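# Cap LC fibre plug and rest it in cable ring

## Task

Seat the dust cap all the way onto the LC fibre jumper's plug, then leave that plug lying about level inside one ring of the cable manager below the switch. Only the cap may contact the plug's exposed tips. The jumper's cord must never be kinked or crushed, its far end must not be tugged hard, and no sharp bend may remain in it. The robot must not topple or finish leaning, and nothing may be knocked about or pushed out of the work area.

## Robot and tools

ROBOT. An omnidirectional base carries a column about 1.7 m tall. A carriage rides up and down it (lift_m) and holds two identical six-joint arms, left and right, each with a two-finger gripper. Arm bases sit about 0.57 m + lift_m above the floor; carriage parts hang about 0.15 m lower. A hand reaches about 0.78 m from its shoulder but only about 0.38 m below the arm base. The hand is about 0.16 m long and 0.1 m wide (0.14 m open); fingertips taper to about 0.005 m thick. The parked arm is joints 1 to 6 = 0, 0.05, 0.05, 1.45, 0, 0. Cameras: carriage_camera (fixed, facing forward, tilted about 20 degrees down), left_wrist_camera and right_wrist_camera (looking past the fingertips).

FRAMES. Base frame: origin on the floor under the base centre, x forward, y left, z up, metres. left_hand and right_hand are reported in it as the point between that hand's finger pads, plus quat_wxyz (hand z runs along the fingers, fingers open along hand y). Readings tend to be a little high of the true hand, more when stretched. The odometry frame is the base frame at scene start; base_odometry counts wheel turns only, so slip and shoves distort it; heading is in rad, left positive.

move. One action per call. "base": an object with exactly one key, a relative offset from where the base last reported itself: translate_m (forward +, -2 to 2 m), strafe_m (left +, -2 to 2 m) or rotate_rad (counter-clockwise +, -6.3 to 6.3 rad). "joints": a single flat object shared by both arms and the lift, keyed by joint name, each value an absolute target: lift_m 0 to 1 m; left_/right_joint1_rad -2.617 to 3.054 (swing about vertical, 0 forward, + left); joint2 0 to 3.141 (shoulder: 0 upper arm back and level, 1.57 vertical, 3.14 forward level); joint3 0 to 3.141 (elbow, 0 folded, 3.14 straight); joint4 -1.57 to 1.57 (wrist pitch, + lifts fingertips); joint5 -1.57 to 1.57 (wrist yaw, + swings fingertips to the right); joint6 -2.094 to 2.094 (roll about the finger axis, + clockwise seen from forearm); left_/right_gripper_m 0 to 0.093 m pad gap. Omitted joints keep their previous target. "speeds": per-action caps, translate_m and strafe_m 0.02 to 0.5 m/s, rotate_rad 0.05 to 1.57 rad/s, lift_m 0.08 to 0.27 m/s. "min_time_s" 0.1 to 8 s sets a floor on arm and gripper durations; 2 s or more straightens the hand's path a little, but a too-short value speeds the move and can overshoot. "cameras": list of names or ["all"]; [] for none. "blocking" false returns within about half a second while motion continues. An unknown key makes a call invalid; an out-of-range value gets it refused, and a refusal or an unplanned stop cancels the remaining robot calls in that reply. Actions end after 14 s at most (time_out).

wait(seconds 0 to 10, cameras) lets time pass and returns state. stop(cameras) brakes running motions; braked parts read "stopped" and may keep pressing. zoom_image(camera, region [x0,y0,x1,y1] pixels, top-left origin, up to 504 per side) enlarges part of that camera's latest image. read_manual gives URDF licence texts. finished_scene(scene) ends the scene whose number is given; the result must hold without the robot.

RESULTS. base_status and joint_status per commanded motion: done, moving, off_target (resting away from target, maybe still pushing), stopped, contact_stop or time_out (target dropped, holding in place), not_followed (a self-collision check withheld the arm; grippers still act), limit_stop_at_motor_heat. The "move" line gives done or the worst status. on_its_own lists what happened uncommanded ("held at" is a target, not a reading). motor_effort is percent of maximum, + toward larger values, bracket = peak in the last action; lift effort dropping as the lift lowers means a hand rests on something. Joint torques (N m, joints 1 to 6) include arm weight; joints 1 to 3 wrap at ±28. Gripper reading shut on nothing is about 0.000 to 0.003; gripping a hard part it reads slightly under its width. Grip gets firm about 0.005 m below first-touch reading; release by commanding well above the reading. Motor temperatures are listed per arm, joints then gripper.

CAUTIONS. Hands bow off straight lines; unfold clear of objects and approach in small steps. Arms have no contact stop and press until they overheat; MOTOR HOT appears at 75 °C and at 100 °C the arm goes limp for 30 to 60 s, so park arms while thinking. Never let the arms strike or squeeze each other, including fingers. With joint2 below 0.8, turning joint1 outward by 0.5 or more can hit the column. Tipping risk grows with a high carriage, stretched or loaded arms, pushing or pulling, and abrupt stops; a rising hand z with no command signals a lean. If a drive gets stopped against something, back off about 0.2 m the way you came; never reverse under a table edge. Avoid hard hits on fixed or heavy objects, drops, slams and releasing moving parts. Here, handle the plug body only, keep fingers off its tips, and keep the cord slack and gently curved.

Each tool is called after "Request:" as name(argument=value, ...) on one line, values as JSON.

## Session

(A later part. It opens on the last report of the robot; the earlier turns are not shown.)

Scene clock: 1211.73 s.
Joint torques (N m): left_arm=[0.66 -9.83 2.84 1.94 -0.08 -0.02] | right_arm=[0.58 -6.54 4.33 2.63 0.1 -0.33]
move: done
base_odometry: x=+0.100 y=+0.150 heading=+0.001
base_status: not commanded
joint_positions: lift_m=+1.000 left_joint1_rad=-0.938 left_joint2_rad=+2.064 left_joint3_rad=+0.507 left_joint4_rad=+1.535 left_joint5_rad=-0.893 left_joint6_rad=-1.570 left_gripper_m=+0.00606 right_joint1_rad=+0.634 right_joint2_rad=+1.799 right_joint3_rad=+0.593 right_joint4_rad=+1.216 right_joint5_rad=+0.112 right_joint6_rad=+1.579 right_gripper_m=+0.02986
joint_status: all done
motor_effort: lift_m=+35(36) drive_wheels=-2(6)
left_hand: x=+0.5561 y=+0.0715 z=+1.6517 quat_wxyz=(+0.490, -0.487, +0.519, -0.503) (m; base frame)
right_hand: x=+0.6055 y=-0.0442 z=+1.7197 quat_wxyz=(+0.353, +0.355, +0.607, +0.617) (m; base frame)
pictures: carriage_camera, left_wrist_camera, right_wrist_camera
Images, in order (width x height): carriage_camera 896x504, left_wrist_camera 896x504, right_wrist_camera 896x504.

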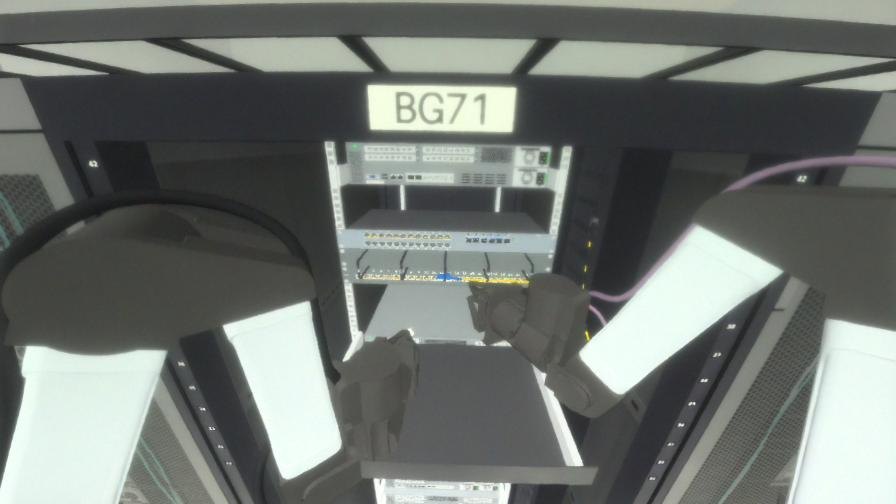

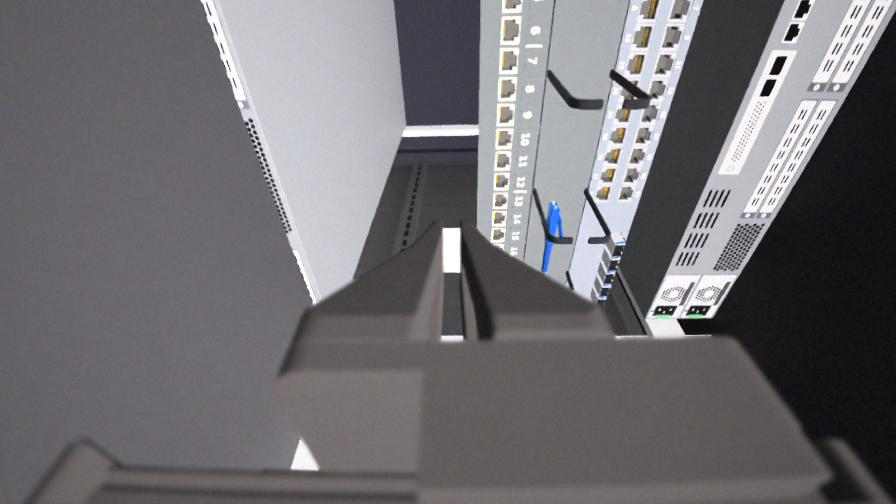

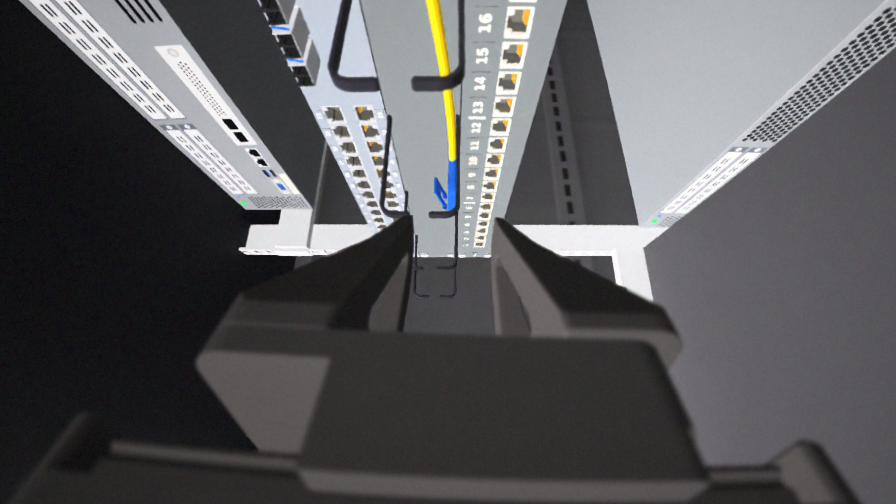

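Request:
move(joints={"right_joint1_rad": 0.618, "right_joint2_rad": 1.92, "right_joint3_rad": 0.787, "right_joint4_rad": 1.144, "right_joint5_rad": 0.094}, min_time_s=2, cameras=["right_wrist_camera", "carriage_camera"])

Request:
zoom_image(camera="right_wrist_camera", region=[370, 150, 550, 260])

Request:
zoom_image(camera="carriage_camera", region=[420, 250, 500, 310])

Scene clock: 1233.73 s.
Joint torques (N m): left_arm=[0.66 -9.78 2.84 1.94 -0.08 -0.01] | right_arm=[-0.66 -7.72 7.64 2.41 -0.11 -0.32]
Motor temperatures (°C): left_arm=[29 47 42 42 29 33 35] | right_arm=[31 48 46 42 31 30 34]
move: done
base_odometry: x=+0.100 y=+0.150 heading=+0.001
base_status: not commanded
joint_positions: lift_m=+1.000 left_joint1_rad=-0.938 left_joint2_rad=+2.064 left_joint3_rad=+0.507 left_joint4_rad=+1.535 left_joint5_rad=-0.893 left_joint6_rad=-1.570 left_gripper_m=+0.00606 right_joint1_rad=+0.624 right_joint2_rad=+1.902 right_joint3_rad=+0.766 right_joint4_rad=+1.162 right_joint5_rad=+0.104 right_joint6_rad=+1.579 right_gripper_m=+0.02986
joint_status: all done
motor_effort: lift_m=+35(36) drive_wheels=+0(7)
left_hand: x=+0.5561 y=+0.0715 z=+1.6517 quat_wxyz=(+0.490, -0.487, +0.519, -0.503) (m; base frame)
right_hand: x=+0.6401 y=-0.0233 z=+1.7266 quat_wxyz=(+0.356, +0.353, +0.602, +0.622) (m; base frame)
pictures: carriage_camera, right_wrist_camera
Images, in order (width x height): carriage_camera 896x504, right_wrist_camera 896x504.

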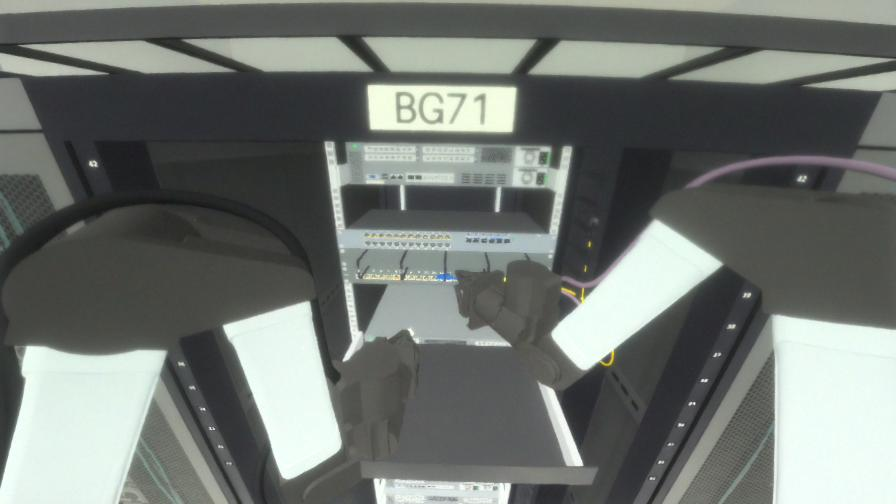

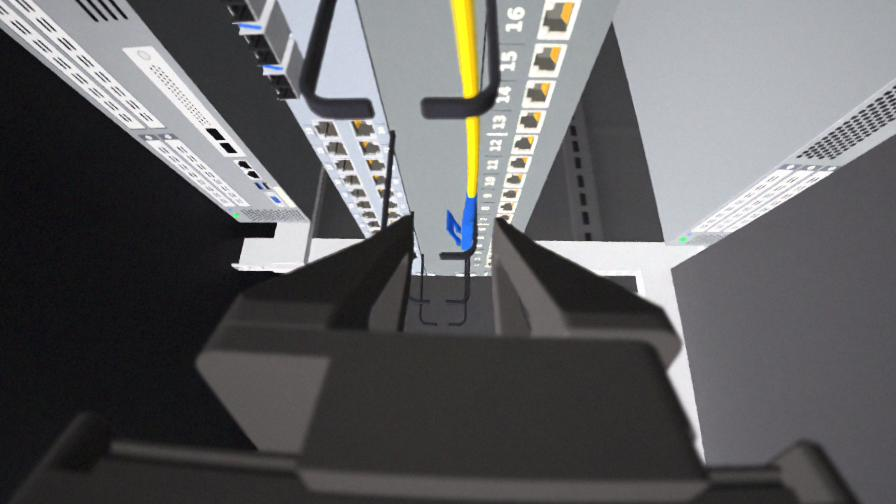

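Scaled by 2.800 from the camera's 896x504 image, which has a finer 1280x720 frame.

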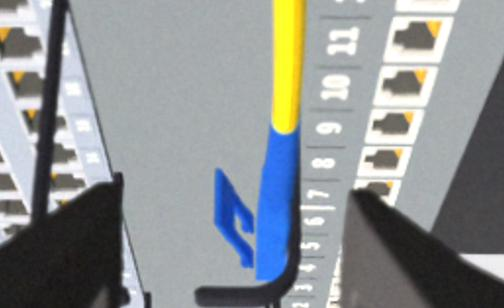

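Scaled by 6.300 from the camera's 896x504 image, which has a finer 1280x720 frame.

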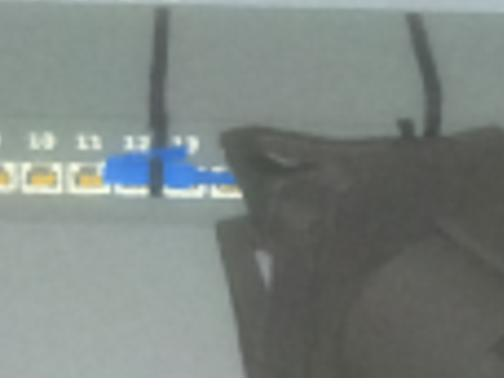

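Request:
move(joints={"right_joint1_rad": 0.591, "right_joint2_rad": 1.9845, "right_joint3_rad": 0.881, "right_joint4_rad": 1.088, "right_joint5_rad": 0.065}, min_time_s=2, cameras=["right_wrist_camera", "carriage_camera"])

Request:
zoom_image(camera="right_wrist_camera", region=[370, 170, 550, 280])

Request:
zoom_image(camera="carriage_camera", region=[420, 250, 500, 310])

Scene clock: 1265.77 s.
Joint torques (N m): left_arm=[0.69 -9.8 2.81 1.94 -0.08 -0.01] | right_arm=[-0.66 -8.36 7.83 2.42 -0.11 -0.33]
move: done
base_odometry: x=+0.100 y=+0.150 heading=+0.001
base_status: not commanded
joint_positions: lift_m=+1.000 left_joint1_rad=-0.938 left_joint2_rad=+2.064 left_joint3_rad=+0.507 left_joint4_rad=+1.535 left_joint5_rad=-0.893 left_joint6_rad=-1.570 left_gripper_m=+0.00606 right_joint1_rad=+0.597 right_joint2_rad=+1.966 right_joint3_rad=+0.859 right_joint4_rad=+1.106 right_joint5_rad=+0.075 right_joint6_rad=+1.579 right_gripper_m=+0.02986
joint_status: all done
motor_effort: lift_m=+35(36) drive_wheels=-4(7)
left_hand: x=+0.5561 y=+0.0715 z=+1.6517 quat_wxyz=(+0.490, -0.487, +0.519, -0.503) (m; base frame)
right_hand: x=+0.6629 y=-0.0184 z=+1.7190 quat_wxyz=(+0.351, +0.357, +0.611, +0.614) (m; base frame)
pictures: carriage_camera, right_wrist_camera
Images, in order (width x height): carriage_camera 896x504, right_wrist_camera 896x504.

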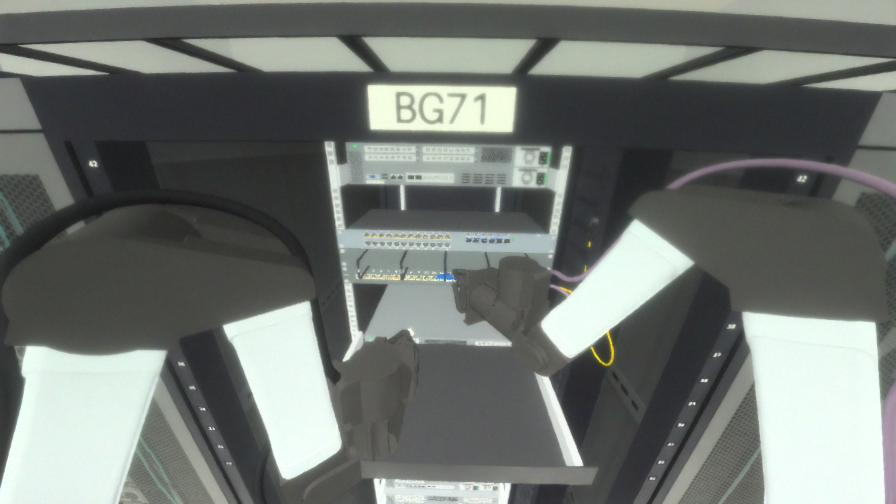

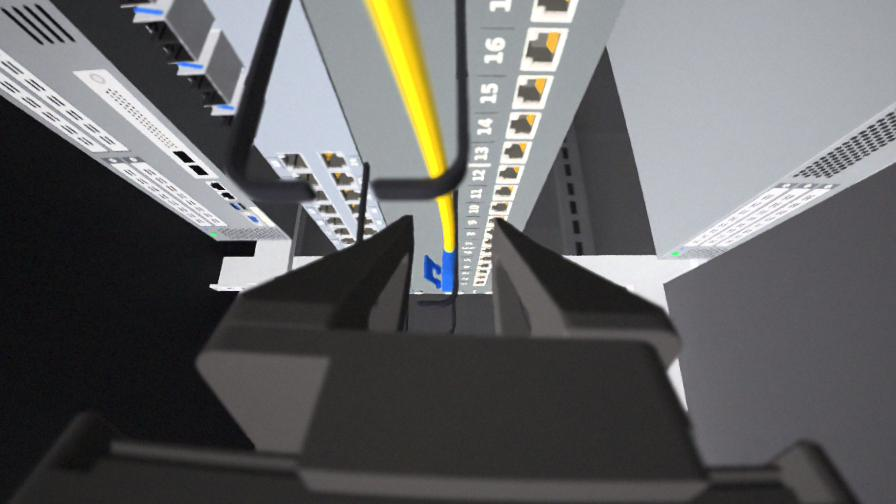

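Scaled by 2.800 from the camera's 896x504 image, which has a finer 1280x720 frame.

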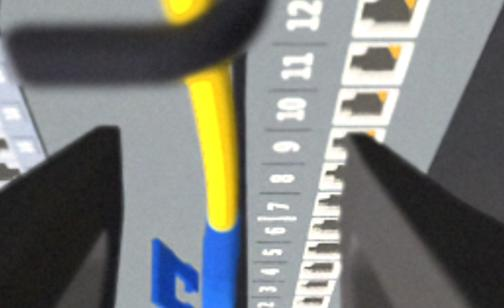

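Scaled by 6.300 from the camera's 896x504 image, which has a finer 1280x720 frame.

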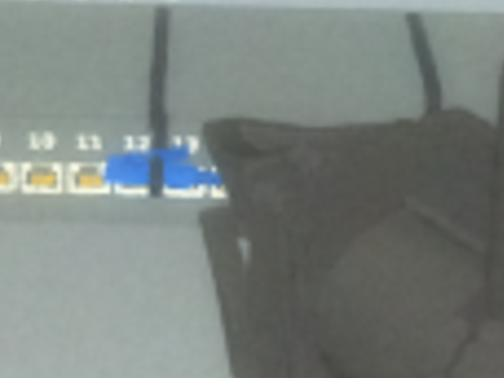

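Request:
move(joints={"right_joint1_rad": 0.615, "right_joint2_rad": 1.924, "right_joint3_rad": 0.816, "right_joint4_rad": 1.115, "right_joint5_rad": 0.097}, min_time_s=1.5, cameras=["right_wrist_camera", "carriage_camera"])

Request:
zoom_image(camera="right_wrist_camera", region=[370, 170, 550, 280])

Request:
zoom_image(camera="carriage_camera", region=[420, 250, 500, 310])

Scene clock: 1323.03 s.
Joint torques (N m): left_arm=[0.69 -9.81 2.81 1.95 -0.07 -0.01] | right_arm=[0.57 -12.33 4.68 2.64 0.11 -0.32]
move: done
base_odometry: x=+0.100 y=+0.150 heading=+0.001
base_status: not commanded
joint_positions: lift_m=+1.000 left_joint1_rad=-0.938 left_joint2_rad=+2.064 left_joint3_rad=+0.507 left_joint4_rad=+1.535 left_joint5_rad=-0.893 left_joint6_rad=-1.570 left_gripper_m=+0.00606 right_joint1_rad=+0.609 right_joint2_rad=+1.950 right_joint3_rad=+0.829 right_joint4_rad=+1.115 right_joint5_rad=+0.087 right_joint6_rad=+1.579 right_gripper_m=+0.02986
joint_status: all done
motor_effort: lift_m=+35(36) drive_wheels=-6(6)
left_hand: x=+0.5561 y=+0.0715 z=+1.6517 quat_wxyz=(+0.490, -0.487, +0.519, -0.503) (m; base frame)
right_hand: x=+0.6551 y=-0.0187 z=+1.7167 quat_wxyz=(+0.351, +0.358, +0.613, +0.612) (m; base frame)
pictures: carriage_camera, right_wrist_camera
Images, in order (width x height): carriage_camera 896x504, right_wrist_camera 896x504.

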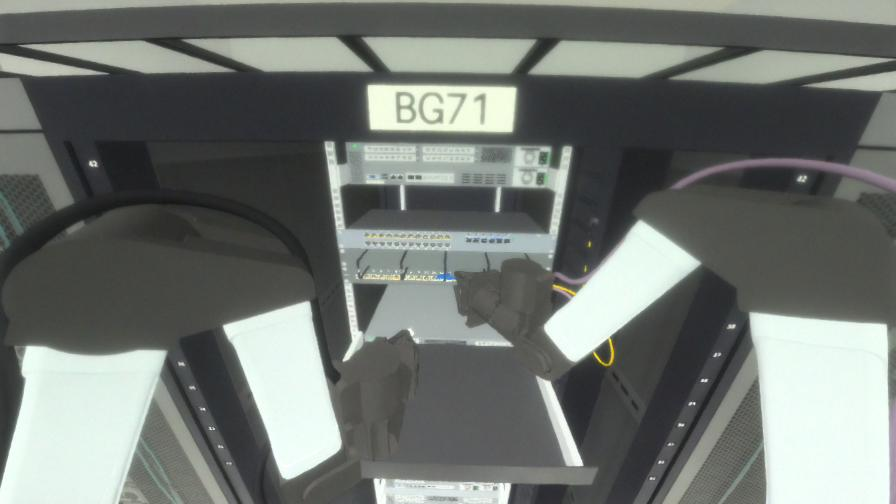

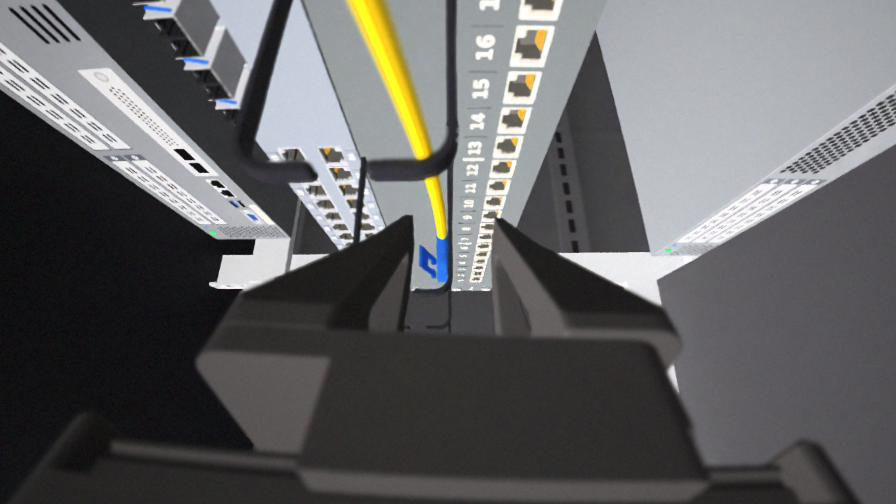

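Scaled by 2.800 from the camera's 896x504 image, which has a finer 1280x720 frame.

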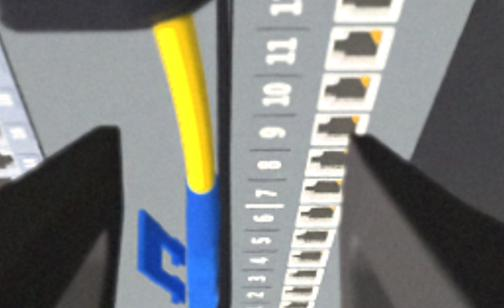

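Scaled by 6.300 from the camera's 896x504 image, which has a finer 1280x720 frame.

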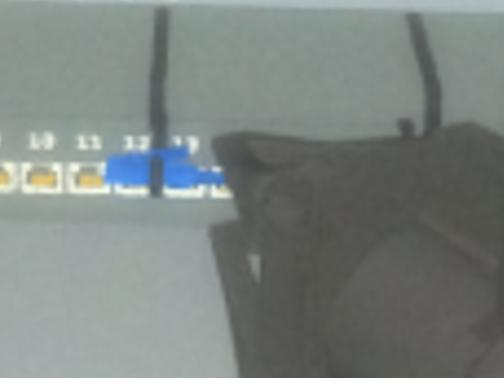

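Request:
move(joints={"right_joint1_rad": 0.622, "right_joint2_rad": 1.922, "right_joint3_rad": 0.862, "right_joint4_rad": 1.096, "right_joint5_rad": 0.104}, min_time_s=1.0, cameras=["right_wrist_camera", "carriage_camera"])

Request:
zoom_image(camera="right_wrist_camera", region=[370, 170, 550, 280])

Request:
zoom_image(camera="carriage_camera", region=[420, 250, 500, 310])

Scene clock: 1355.67 s.
Joint torques (N m): left_arm=[0.68 -9.83 2.81 1.95 -0.08 -0.01] | right_arm=[0.58 -12.6 7.79 2.42 0.1 -0.32]
Motor temperatures (°C): left_arm=[29 50 41 44 29 33 36] | right_arm=[31 53 47 46 31 30 33]
move: done
base_odometry: x=+0.100 y=+0.150 heading=+0.001
base_status: not commanded
joint_positions: lift_m=+1.000 left_joint1_rad=-0.938 left_joint2_rad=+2.064 left_joint3_rad=+0.507 left_joint4_rad=+1.535 left_joint5_rad=-0.893 left_joint6_rad=-1.570 left_gripper_m=+0.00606 right_joint1_rad=+0.616 right_joint2_rad=+1.950 right_joint3_rad=+0.841 right_joint4_rad=+1.114 right_joint5_rad=+0.094 right_joint6_rad=+1.579 right_gripper_m=+0.02986
joint_status: all done
motor_effort: lift_m=+35(36) drive_wheels=-2(5)
left_hand: x=+0.5561 y=+0.0715 z=+1.6517 quat_wxyz=(+0.490, -0.487, +0.519, -0.503) (m; base frame)
right_hand: x=+0.6556 y=-0.0154 z=+1.7215 quat_wxyz=(+0.352, +0.356, +0.609, +0.615) (m; base frame)
pictures: carriage_camera, right_wrist_camera
Images, in order (width x height): carriage_camera 896x504, right_wrist_camera 896x504.

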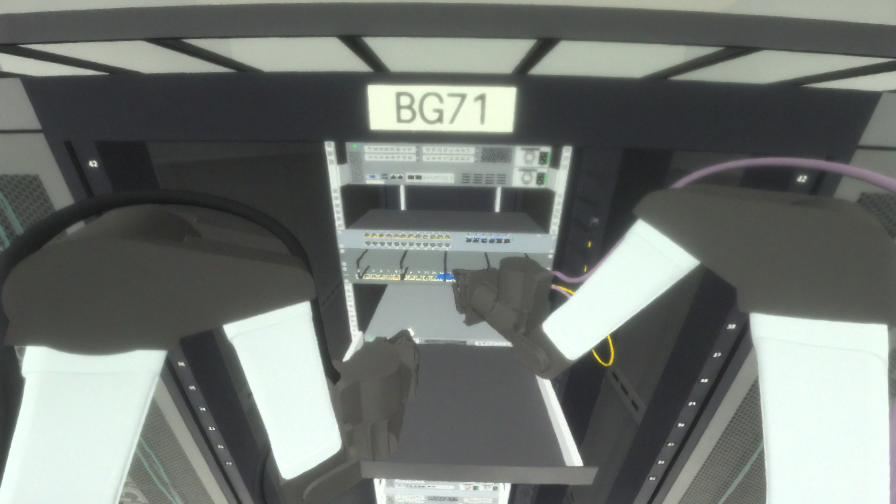

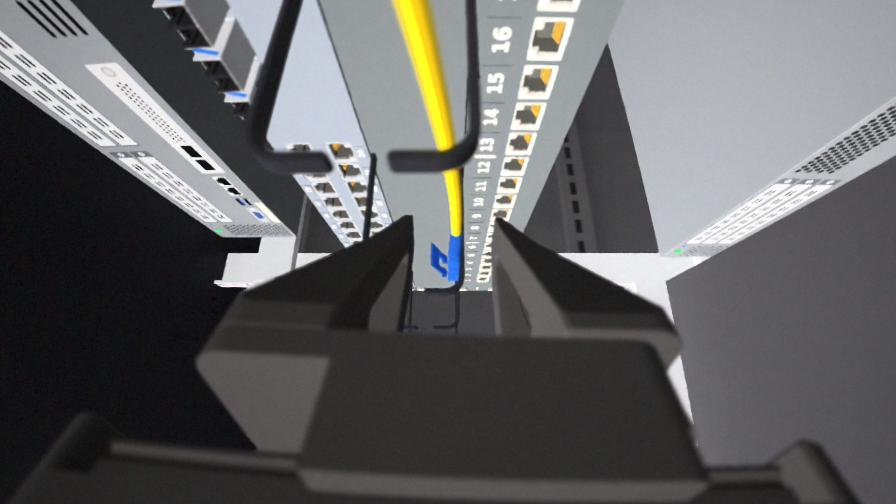

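Scaled by 2.800 from the camera's 896x504 image, which has a finer 1280x720 frame.

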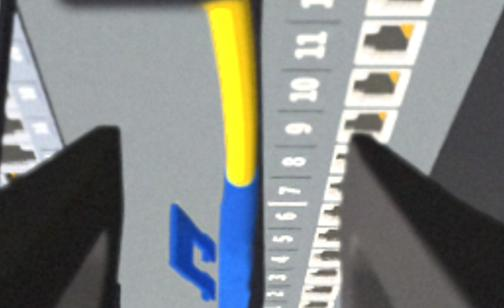

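Scaled by 6.300 from the camera's 896x504 image, which has a finer 1280x720 frame.

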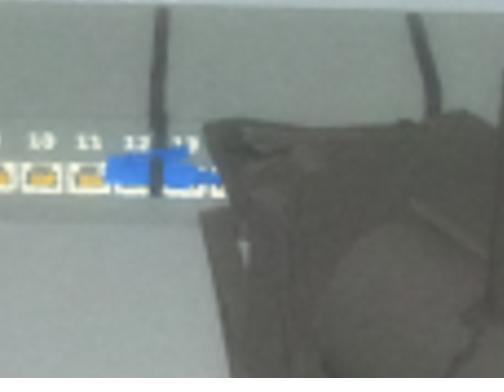

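Request:
move(joints={"right_gripper_m": 0.008}, min_time_s=2, cameras=["right_wrist_camera", "carriage_camera"])

Request:
zoom_image(camera="right_wrist_camera", region=[370, 170, 550, 280])

Request:
zoom_image(camera="carriage_camera", region=[420, 250, 500, 310])

Scene clock: 1363.40 s.
Joint torques (N m): left_arm=[0.66 -9.83 2.82 1.95 -0.08 -0.01] | right_arm=[0.57 -12.6 7.76 2.42 0.11 -0.32]
move: done
base_odometry: x=+0.100 y=+0.150 heading=+0.001
base_status: not commanded
joint_positions: lift_m=+1.000 left_joint1_rad=-0.938 left_joint2_rad=+2.064 left_joint3_rad=+0.507 left_joint4_rad=+1.535 left_joint5_rad=-0.893 left_joint6_rad=-1.570 left_gripper_m=+0.00606 right_joint1_rad=+0.616 right_joint2_rad=+1.950 right_joint3_rad=+0.841 right_joint4_rad=+1.114 right_joint5_rad=+0.094 right_joint6_rad=+1.579 right_gripper_m=+0.00814
joint_status: all done
motor_effort: lift_m=+35(36) drive_wheels=-3(6)
left_hand: x=+0.5561 y=+0.0715 z=+1.6517 quat_wxyz=(+0.490, -0.487, +0.519, -0.503) (m; base frame)
right_hand: x=+0.6556 y=-0.0155 z=+1.7214 quat_wxyz=(+0.352, +0.356, +0.609, +0.615) (m; base frame)
pictures: carriage_camera, right_wrist_camera
Images, in order (width x height): carriage_camera 896x504, right_wrist_camera 896x504.

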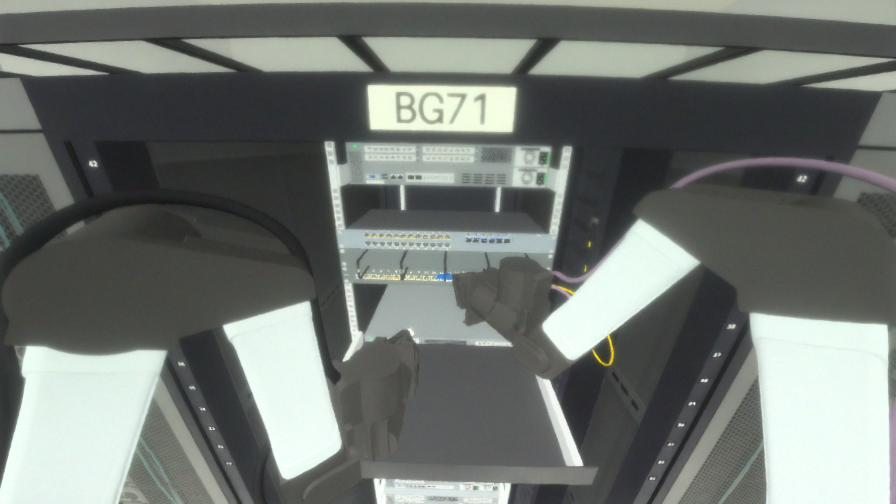

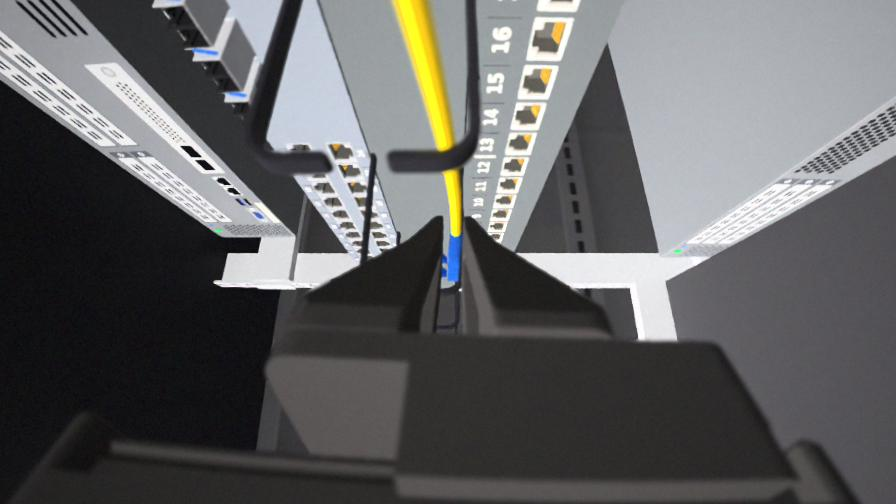

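Scaled by 2.800 from the camera's 896x504 image, which has a finer 1280x720 frame.

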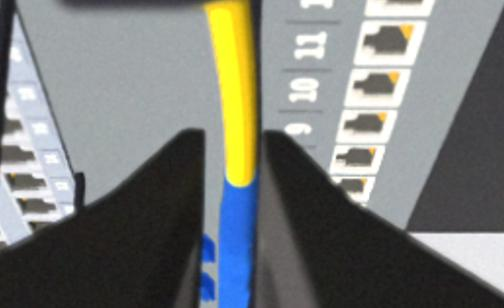

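Scaled by 6.300 from the camera's 896x504 image, which has a finer 1280x720 frame.

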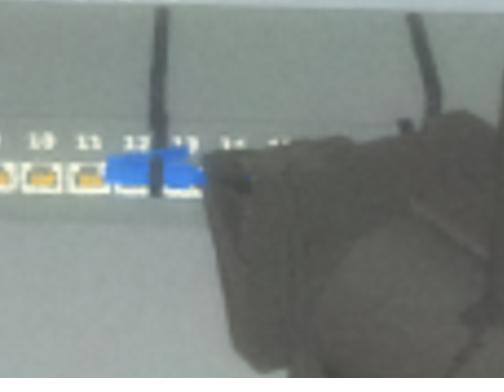

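Request:
move(joints={"right_gripper_m": 0.0045}, min_time_s=2, cameras=["right_wrist_camera", "carriage_camera", "left_wrist_camera"])

Request:
zoom_image(camera="right_wrist_camera", region=[370, 170, 550, 280])

Request:
zoom_image(camera="carriage_camera", region=[420, 250, 500, 310])

Request:
zoom_image(camera="left_wrist_camera", region=[500, 180, 600, 260])

Scene clock: 1396.00 s.
Joint torques (N m): left_arm=[0.68 -9.83 2.82 1.94 -0.07 -0.01] | right_arm=[0.57 -12.57 7.79 2.44 0.1 -0.32]
Motor temperatures (°C): left_arm=[29 50 40 45 29 33 36] | right_arm=[31 56 48 46 31 30 33]
move: done
base_odometry: x=+0.100 y=+0.150 heading=+0.001
base_status: not commanded
joint_positions: lift_m=+1.000 left_joint1_rad=-0.938 left_joint2_rad=+2.064 left_joint3_rad=+0.507 left_joint4_rad=+1.535 left_joint5_rad=-0.893 left_joint6_rad=-1.570 left_gripper_m=+0.00606 right_joint1_rad=+0.616 right_joint2_rad=+1.950 right_joint3_rad=+0.841 right_joint4_rad=+1.112 right_joint5_rad=+0.094 right_joint6_rad=+1.579 right_gripper_m=+0.00490
joint_status: all done
motor_effort: lift_m=+35(36) drive_wheels=-2(6)
left_hand: x=+0.5561 y=+0.0715 z=+1.6517 quat_wxyz=(+0.490, -0.487, +0.519, -0.503) (m; base frame)
right_hand: x=+0.6556 y=-0.0155 z=+1.7210 quat_wxyz=(+0.352, +0.356, +0.609, +0.615) (m; base frame)
pictures: carriage_camera, left_wrist_camera, right_wrist_camera
Images, in order (width x height): carriage_camera 896x504, left_wrist_camera 896x504, right_wrist_camera 896x504.

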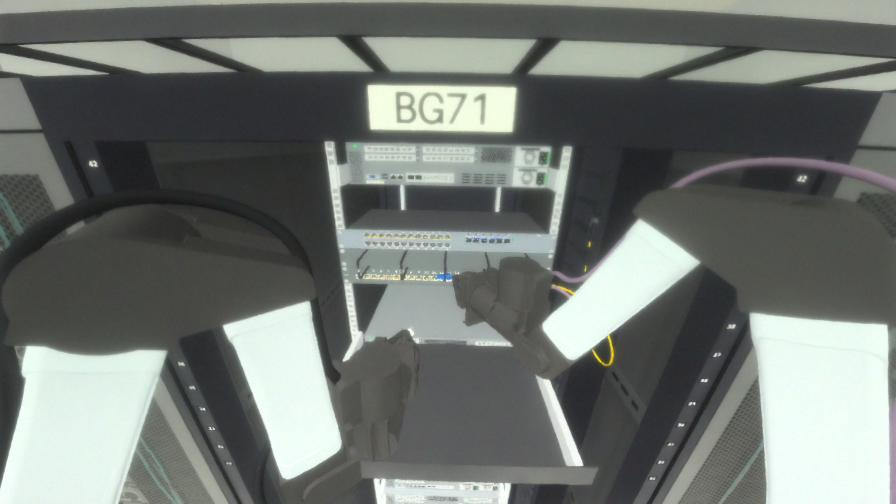

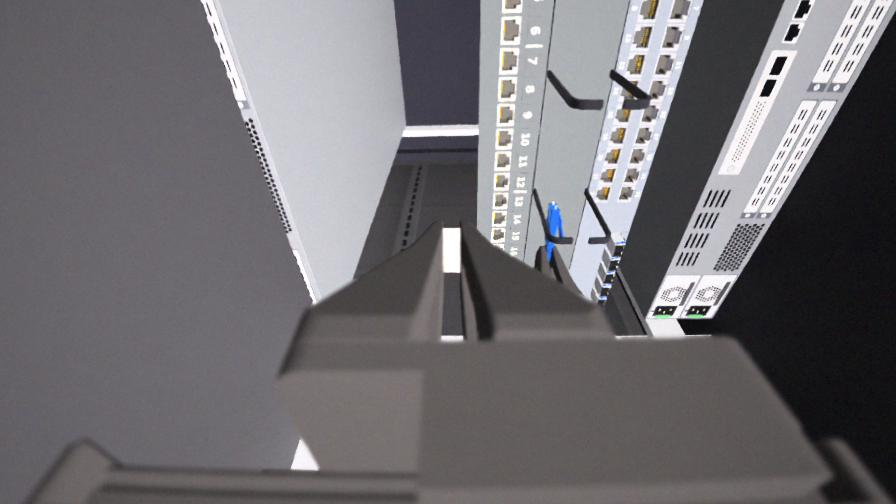

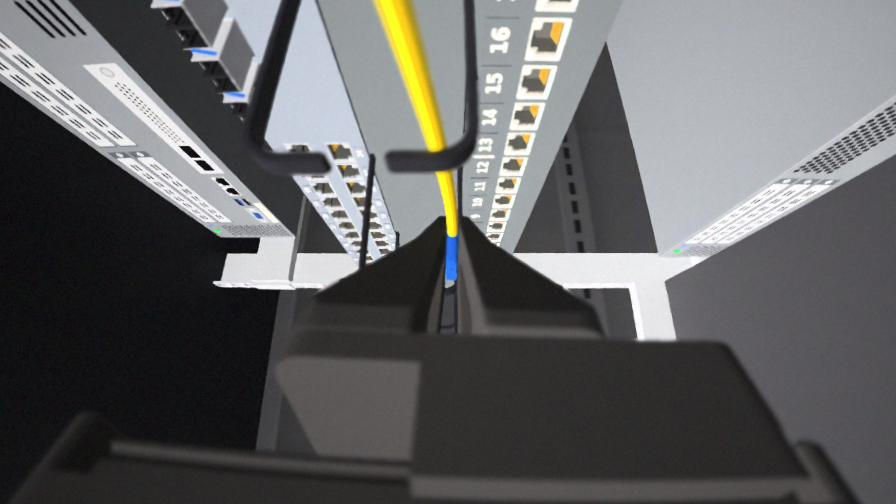

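Scaled by 2.800 from the camera's 896x504 image, which has a finer 1280x720 frame.

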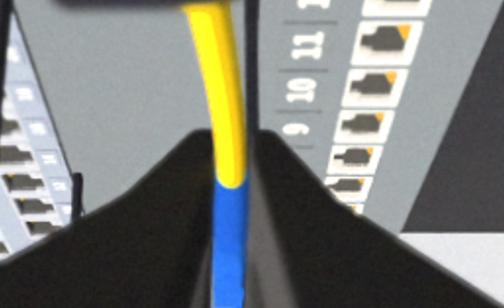

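Scaled by 6.300 from the camera's 896x504 image, which has a finer 1280x720 frame.

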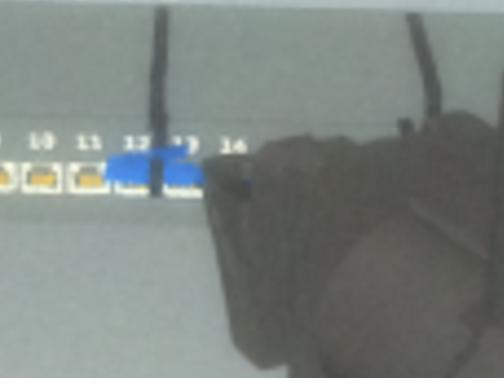

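Scaled by 5.040 from the camera's 896x504 image, which has a finer 1280x720 frame.

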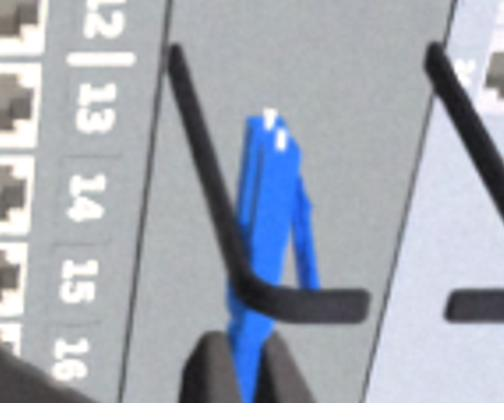

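Request:
move(joints={"right_gripper_m": 0.003}, min_time_s=1, cameras=[])

Request:
move(joints={"left_joint1_rad": -0.605, "left_joint2_rad": 1.774, "left_joint3_rad": 0.627, "left_joint4_rad": 1.181, "left_joint5_rad": -0.077, "left_joint6_rad": -1.58}, min_time_s=3, cameras=["right_wrist_camera", "carriage_camera", "left_wrist_camera"])

Request:
zoom_image(camera="left_wrist_camera", region=[400, 170, 540, 290])

Request:
zoom_image(camera="carriage_camera", region=[410, 240, 490, 300])

Scene clock: 1436.70 s.
Joint torques (N m): left_arm=[0.64 -9.85 2.81 1.93 -0.08 -0.01] | right_arm=[0.57 -12.56 7.8 2.43 0.11 -0.32]
Motor temperatures (°C): left_arm=[29 51 40 45 29 33 36] | right_arm=[31 57 48 47 31 30 33]
move: done
base_odometry: x=+0.100 y=+0.150 heading=+0.001
base_status: not commanded
joint_positions: lift_m=+1.000 left_joint1_rad=-0.938 left_joint2_rad=+2.064 left_joint3_rad=+0.507 left_joint4_rad=+1.535 left_joint5_rad=-0.893 left_joint6_rad=-1.570 left_gripper_m=+0.00606 right_joint1_rad=+0.616 right_joint2_rad=+1.950 right_joint3_rad=+0.841 right_joint4_rad=+1.112 right_joint5_rad=+0.094 right_joint6_rad=+1.579 right_gripper_m=+0.00387
joint_status: all done
motor_effort: lift_m=+35(36) drive_wheels=-3(7)
left_hand: x=+0.5561 y=+0.0715 z=+1.6517 quat_wxyz=(+0.490, -0.487, +0.519, -0.503) (m; base frame)
right_hand: x=+0.6556 y=-0.0155 z=+1.7210 quat_wxyz=(+0.352, +0.356, +0.609, +0.615) (m; base frame)
pictures: none
No camera images: "cameras" was empty.

Scene clock: 1440.00 s.
Joint torques (N m): left_arm=[0.69 -9.63 8.72 2.07 0.2 -0.01] | right_arm=[0.59 -12.57 7.77 2.44 0.1 -0.32]
Motor temperatures (°C): left_arm=[29 51 40 45 29 33 36] | right_arm=[31 57 48 47 31 30 33]
move: done
base_odometry: x=+0.100 y=+0.150 heading=+0.001
base_status: not commanded
joint_positions: lift_m=+1.000 left_joint1_rad=-0.613 left_joint2_rad=+1.807 left_joint3_rad=+0.597 left_joint4_rad=+1.188 left_joint5_rad=-0.091 left_joint6_rad=-1.570 left_gripper_m=+0.00606 right_joint1_rad=+0.616 right_joint2_rad=+1.950 right_joint3_rad=+0.841 right_joint4_rad=+1.112 right_joint5_rad=+0.095 right_joint6_rad=+1.579 right_gripper_m=+0.00387
joint_status: all done
motor_effort: lift_m=+35(36) drive_wheels=-1(7)
left_hand: x=+0.6101 y=+0.0487 z=+1.7104 quat_wxyz=(+0.351, -0.357, +0.620, -0.604) (m; base frame)
right_hand: x=+0.6557 y=-0.0156 z=+1.7209 quat_wxyz=(+0.352, +0.357, +0.609, +0.614) (m; base frame)
pictures: carriage_camera, left_wrist_camera, right_wrist_camera
Images, in order (width x height): carriage_camera 896x504, left_wrist_camera 896x504, right_wrist_camera 896x504.

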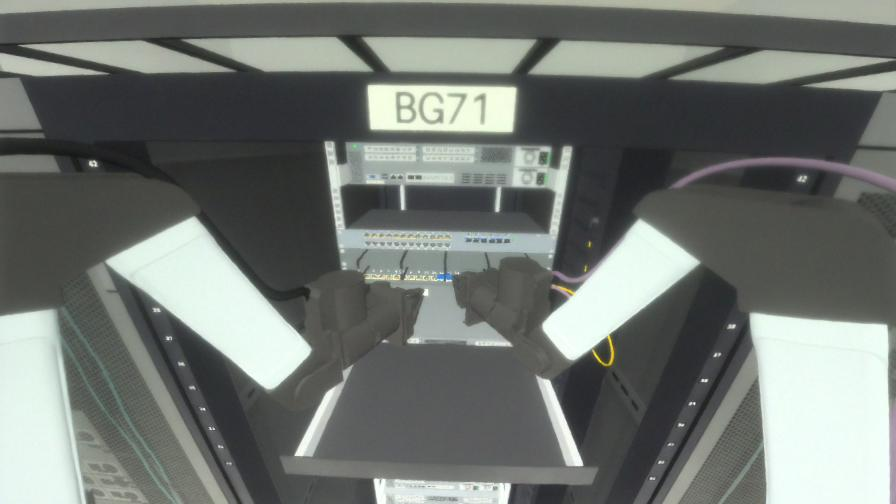

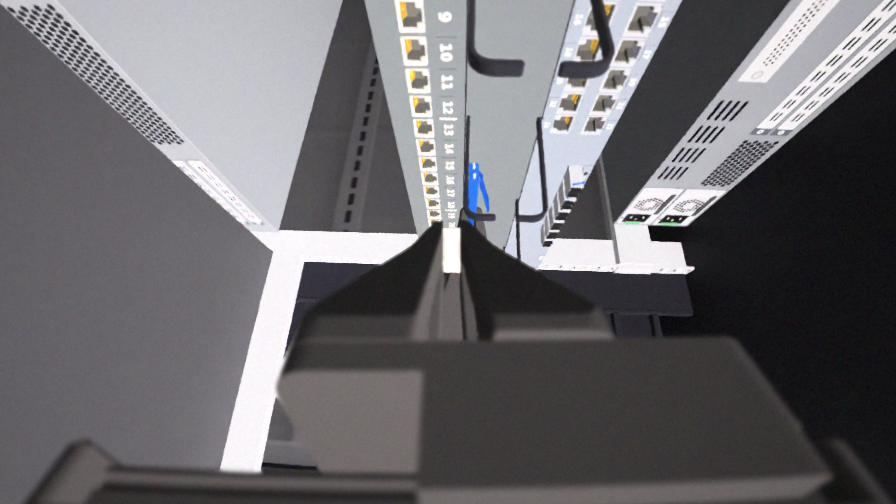

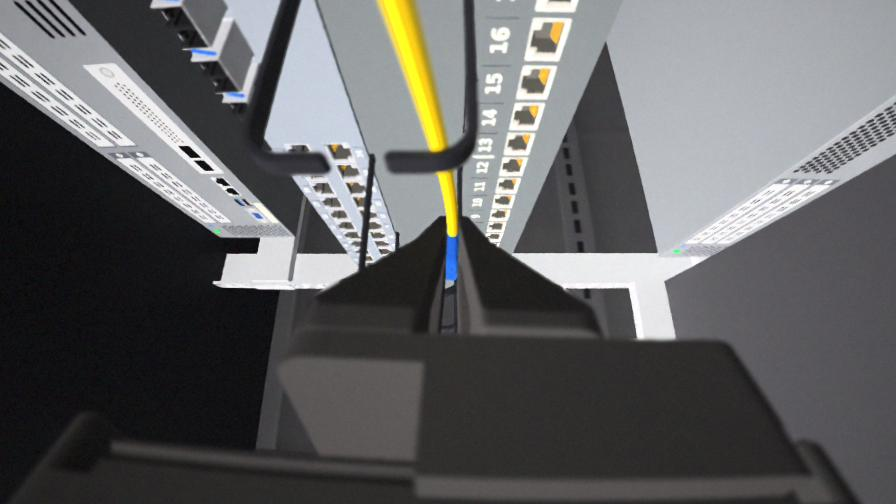

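Scaled by 3.600 from the camera's 896x504 image, which has a finer 1280x720 frame.

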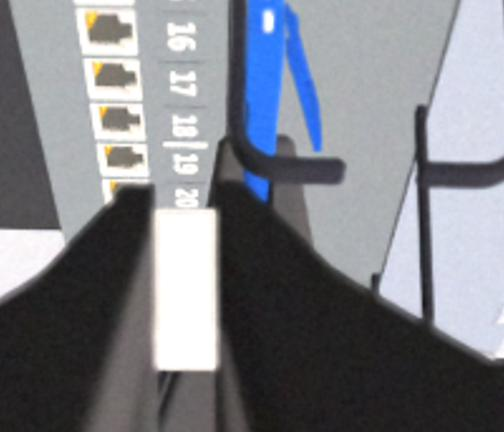

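Scaled by 6.300 from the camera's 896x504 image, which has a finer 1280x720 frame.

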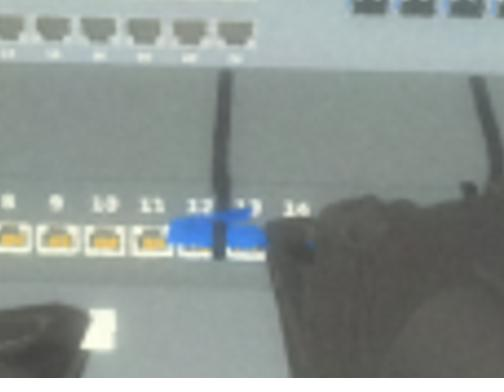

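Request:
zoom_image(camera="left_wrist_camera", region=[445, 140, 525, 230])

Scaled by 5.600 from the camera's 896x504 image, which has a finer 1280x720 frame.

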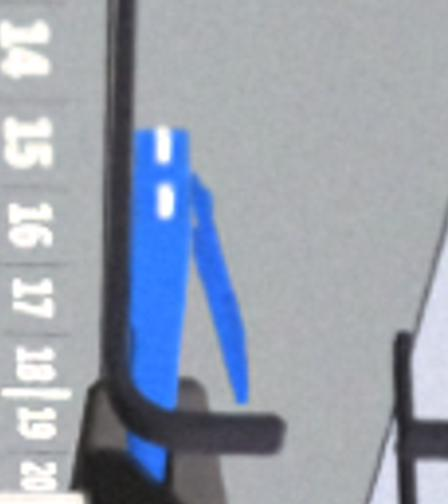

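Request:
zoom_image(camera="left_wrist_camera", region=[460, 150, 500, 190])

Request:
zoom_image(camera="left_wrist_camera", region=[425, 215, 480, 280])

Request:
zoom_image(camera="carriage_camera", region=[415, 265, 465, 300])

Scaled by 12.600 from the camera's 896x504 image, which has a finer 1280x720 frame.

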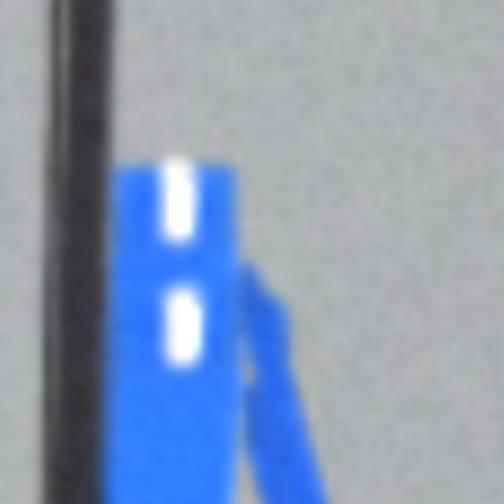

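Scaled by 7.754 from the camera's 896x504 image, which has a finer 1280x720 frame.

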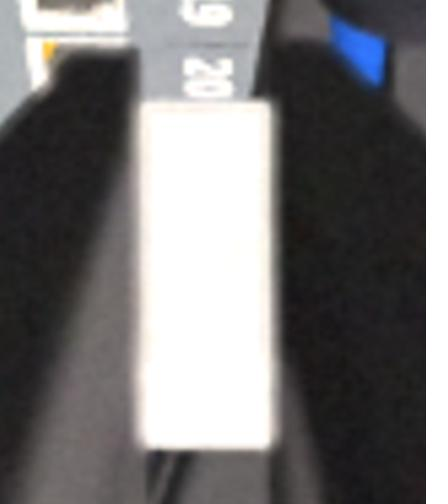

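Scaled by 10.080 from the camera's 896x504 image, which has a finer 1280x720 frame.

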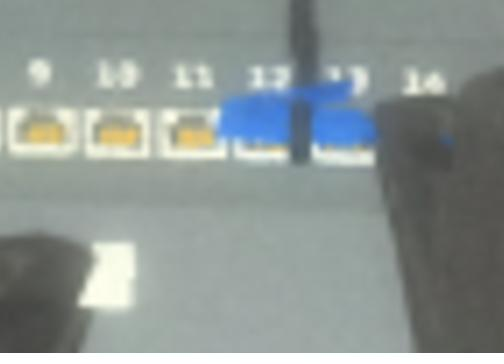

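Request:
move(joints={"left_joint1_rad": -0.543, "left_joint2_rad": 1.866, "left_joint3_rad": 0.716, "left_joint4_rad": 1.153, "left_joint5_rad": -0.014, "left_joint6_rad": -1.58}, min_time_s=2, cameras=["carriage_camera", "left_wrist_camera"])

Request:
zoom_image(camera="left_wrist_camera", region=[425, 150, 505, 280])

Request:
zoom_image(camera="carriage_camera", region=[410, 260, 470, 300])

Scene clock: 1513.10 s.
Joint torques (N m): left_arm=[0.7 -6.34 9.03 2.07 0.18 -0.01] | right_arm=[0.57 -12.57 7.79 2.44 0.1 -0.32]
Motor temperatures (°C): left_arm=[29 51 48 48 29 33 36] | right_arm=[31 58 49 49 31 30 35]
move: done
base_odometry: x=+0.100 y=+0.150 heading=+0.001
base_status: not commanded
joint_positions: lift_m=+1.000 left_joint1_rad=-0.551 left_joint2_rad=+1.852 left_joint3_rad=+0.684 left_joint4_rad=+1.159 left_joint5_rad=-0.028 left_joint6_rad=-1.570 left_gripper_m=+0.00606 right_joint1_rad=+0.616 right_joint2_rad=+1.950 right_joint3_rad=+0.841 right_joint4_rad=+1.112 right_joint5_rad=+0.095 right_joint6_rad=+1.579 right_gripper_m=+0.00387
joint_status: all done
motor_effort: lift_m=+35(36) drive_wheels=+0(7)
left_hand: x=+0.6374 y=+0.0534 z=+1.7171 quat_wxyz=(+0.353, -0.355, +0.615, -0.609) (m; base frame)
right_hand: x=+0.6557 y=-0.0156 z=+1.7209 quat_wxyz=(+0.352, +0.357, +0.609, +0.614) (m; base frame)
pictures: carriage_camera, left_wrist_camera
Images, in order (width x height): carriage_camera 896x504, left_wrist_camera 896x504.

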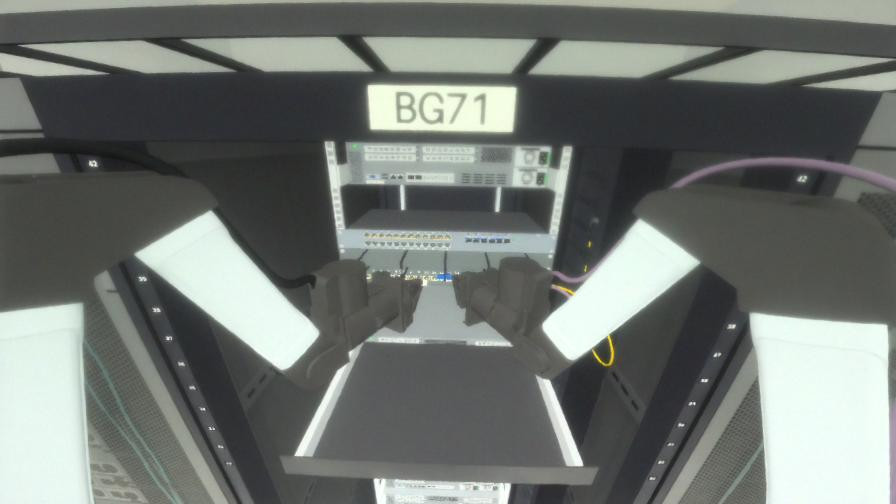

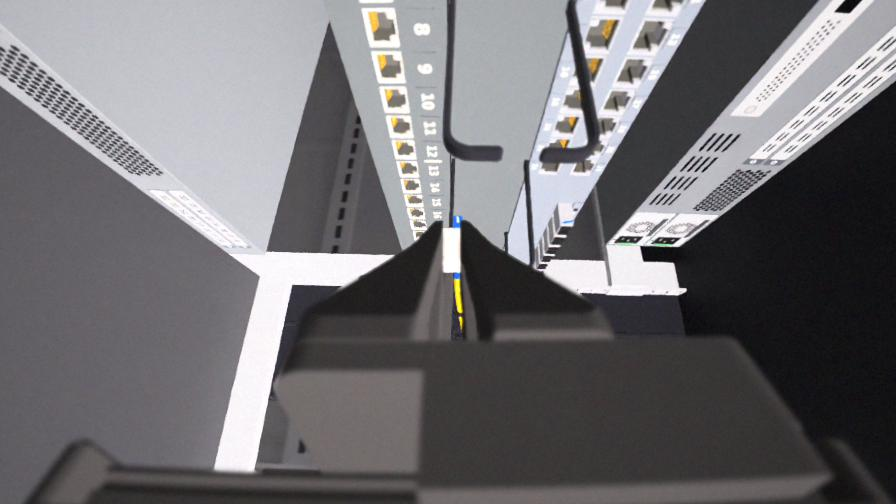

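Scaled by 3.877 from the camera's 896x504 image, which has a finer 1280x720 frame.

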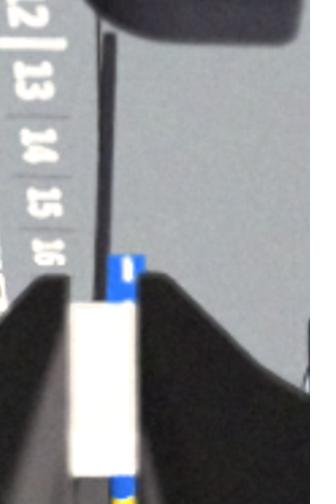

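Scaled by 8.400 from the camera's 896x504 image, which has a finer 1280x720 frame.

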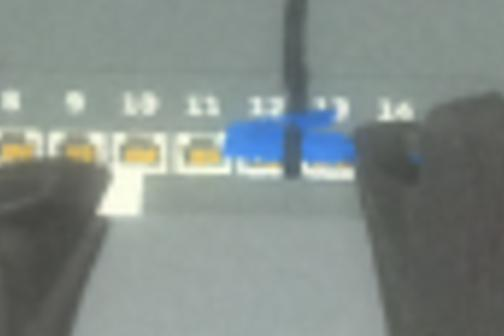

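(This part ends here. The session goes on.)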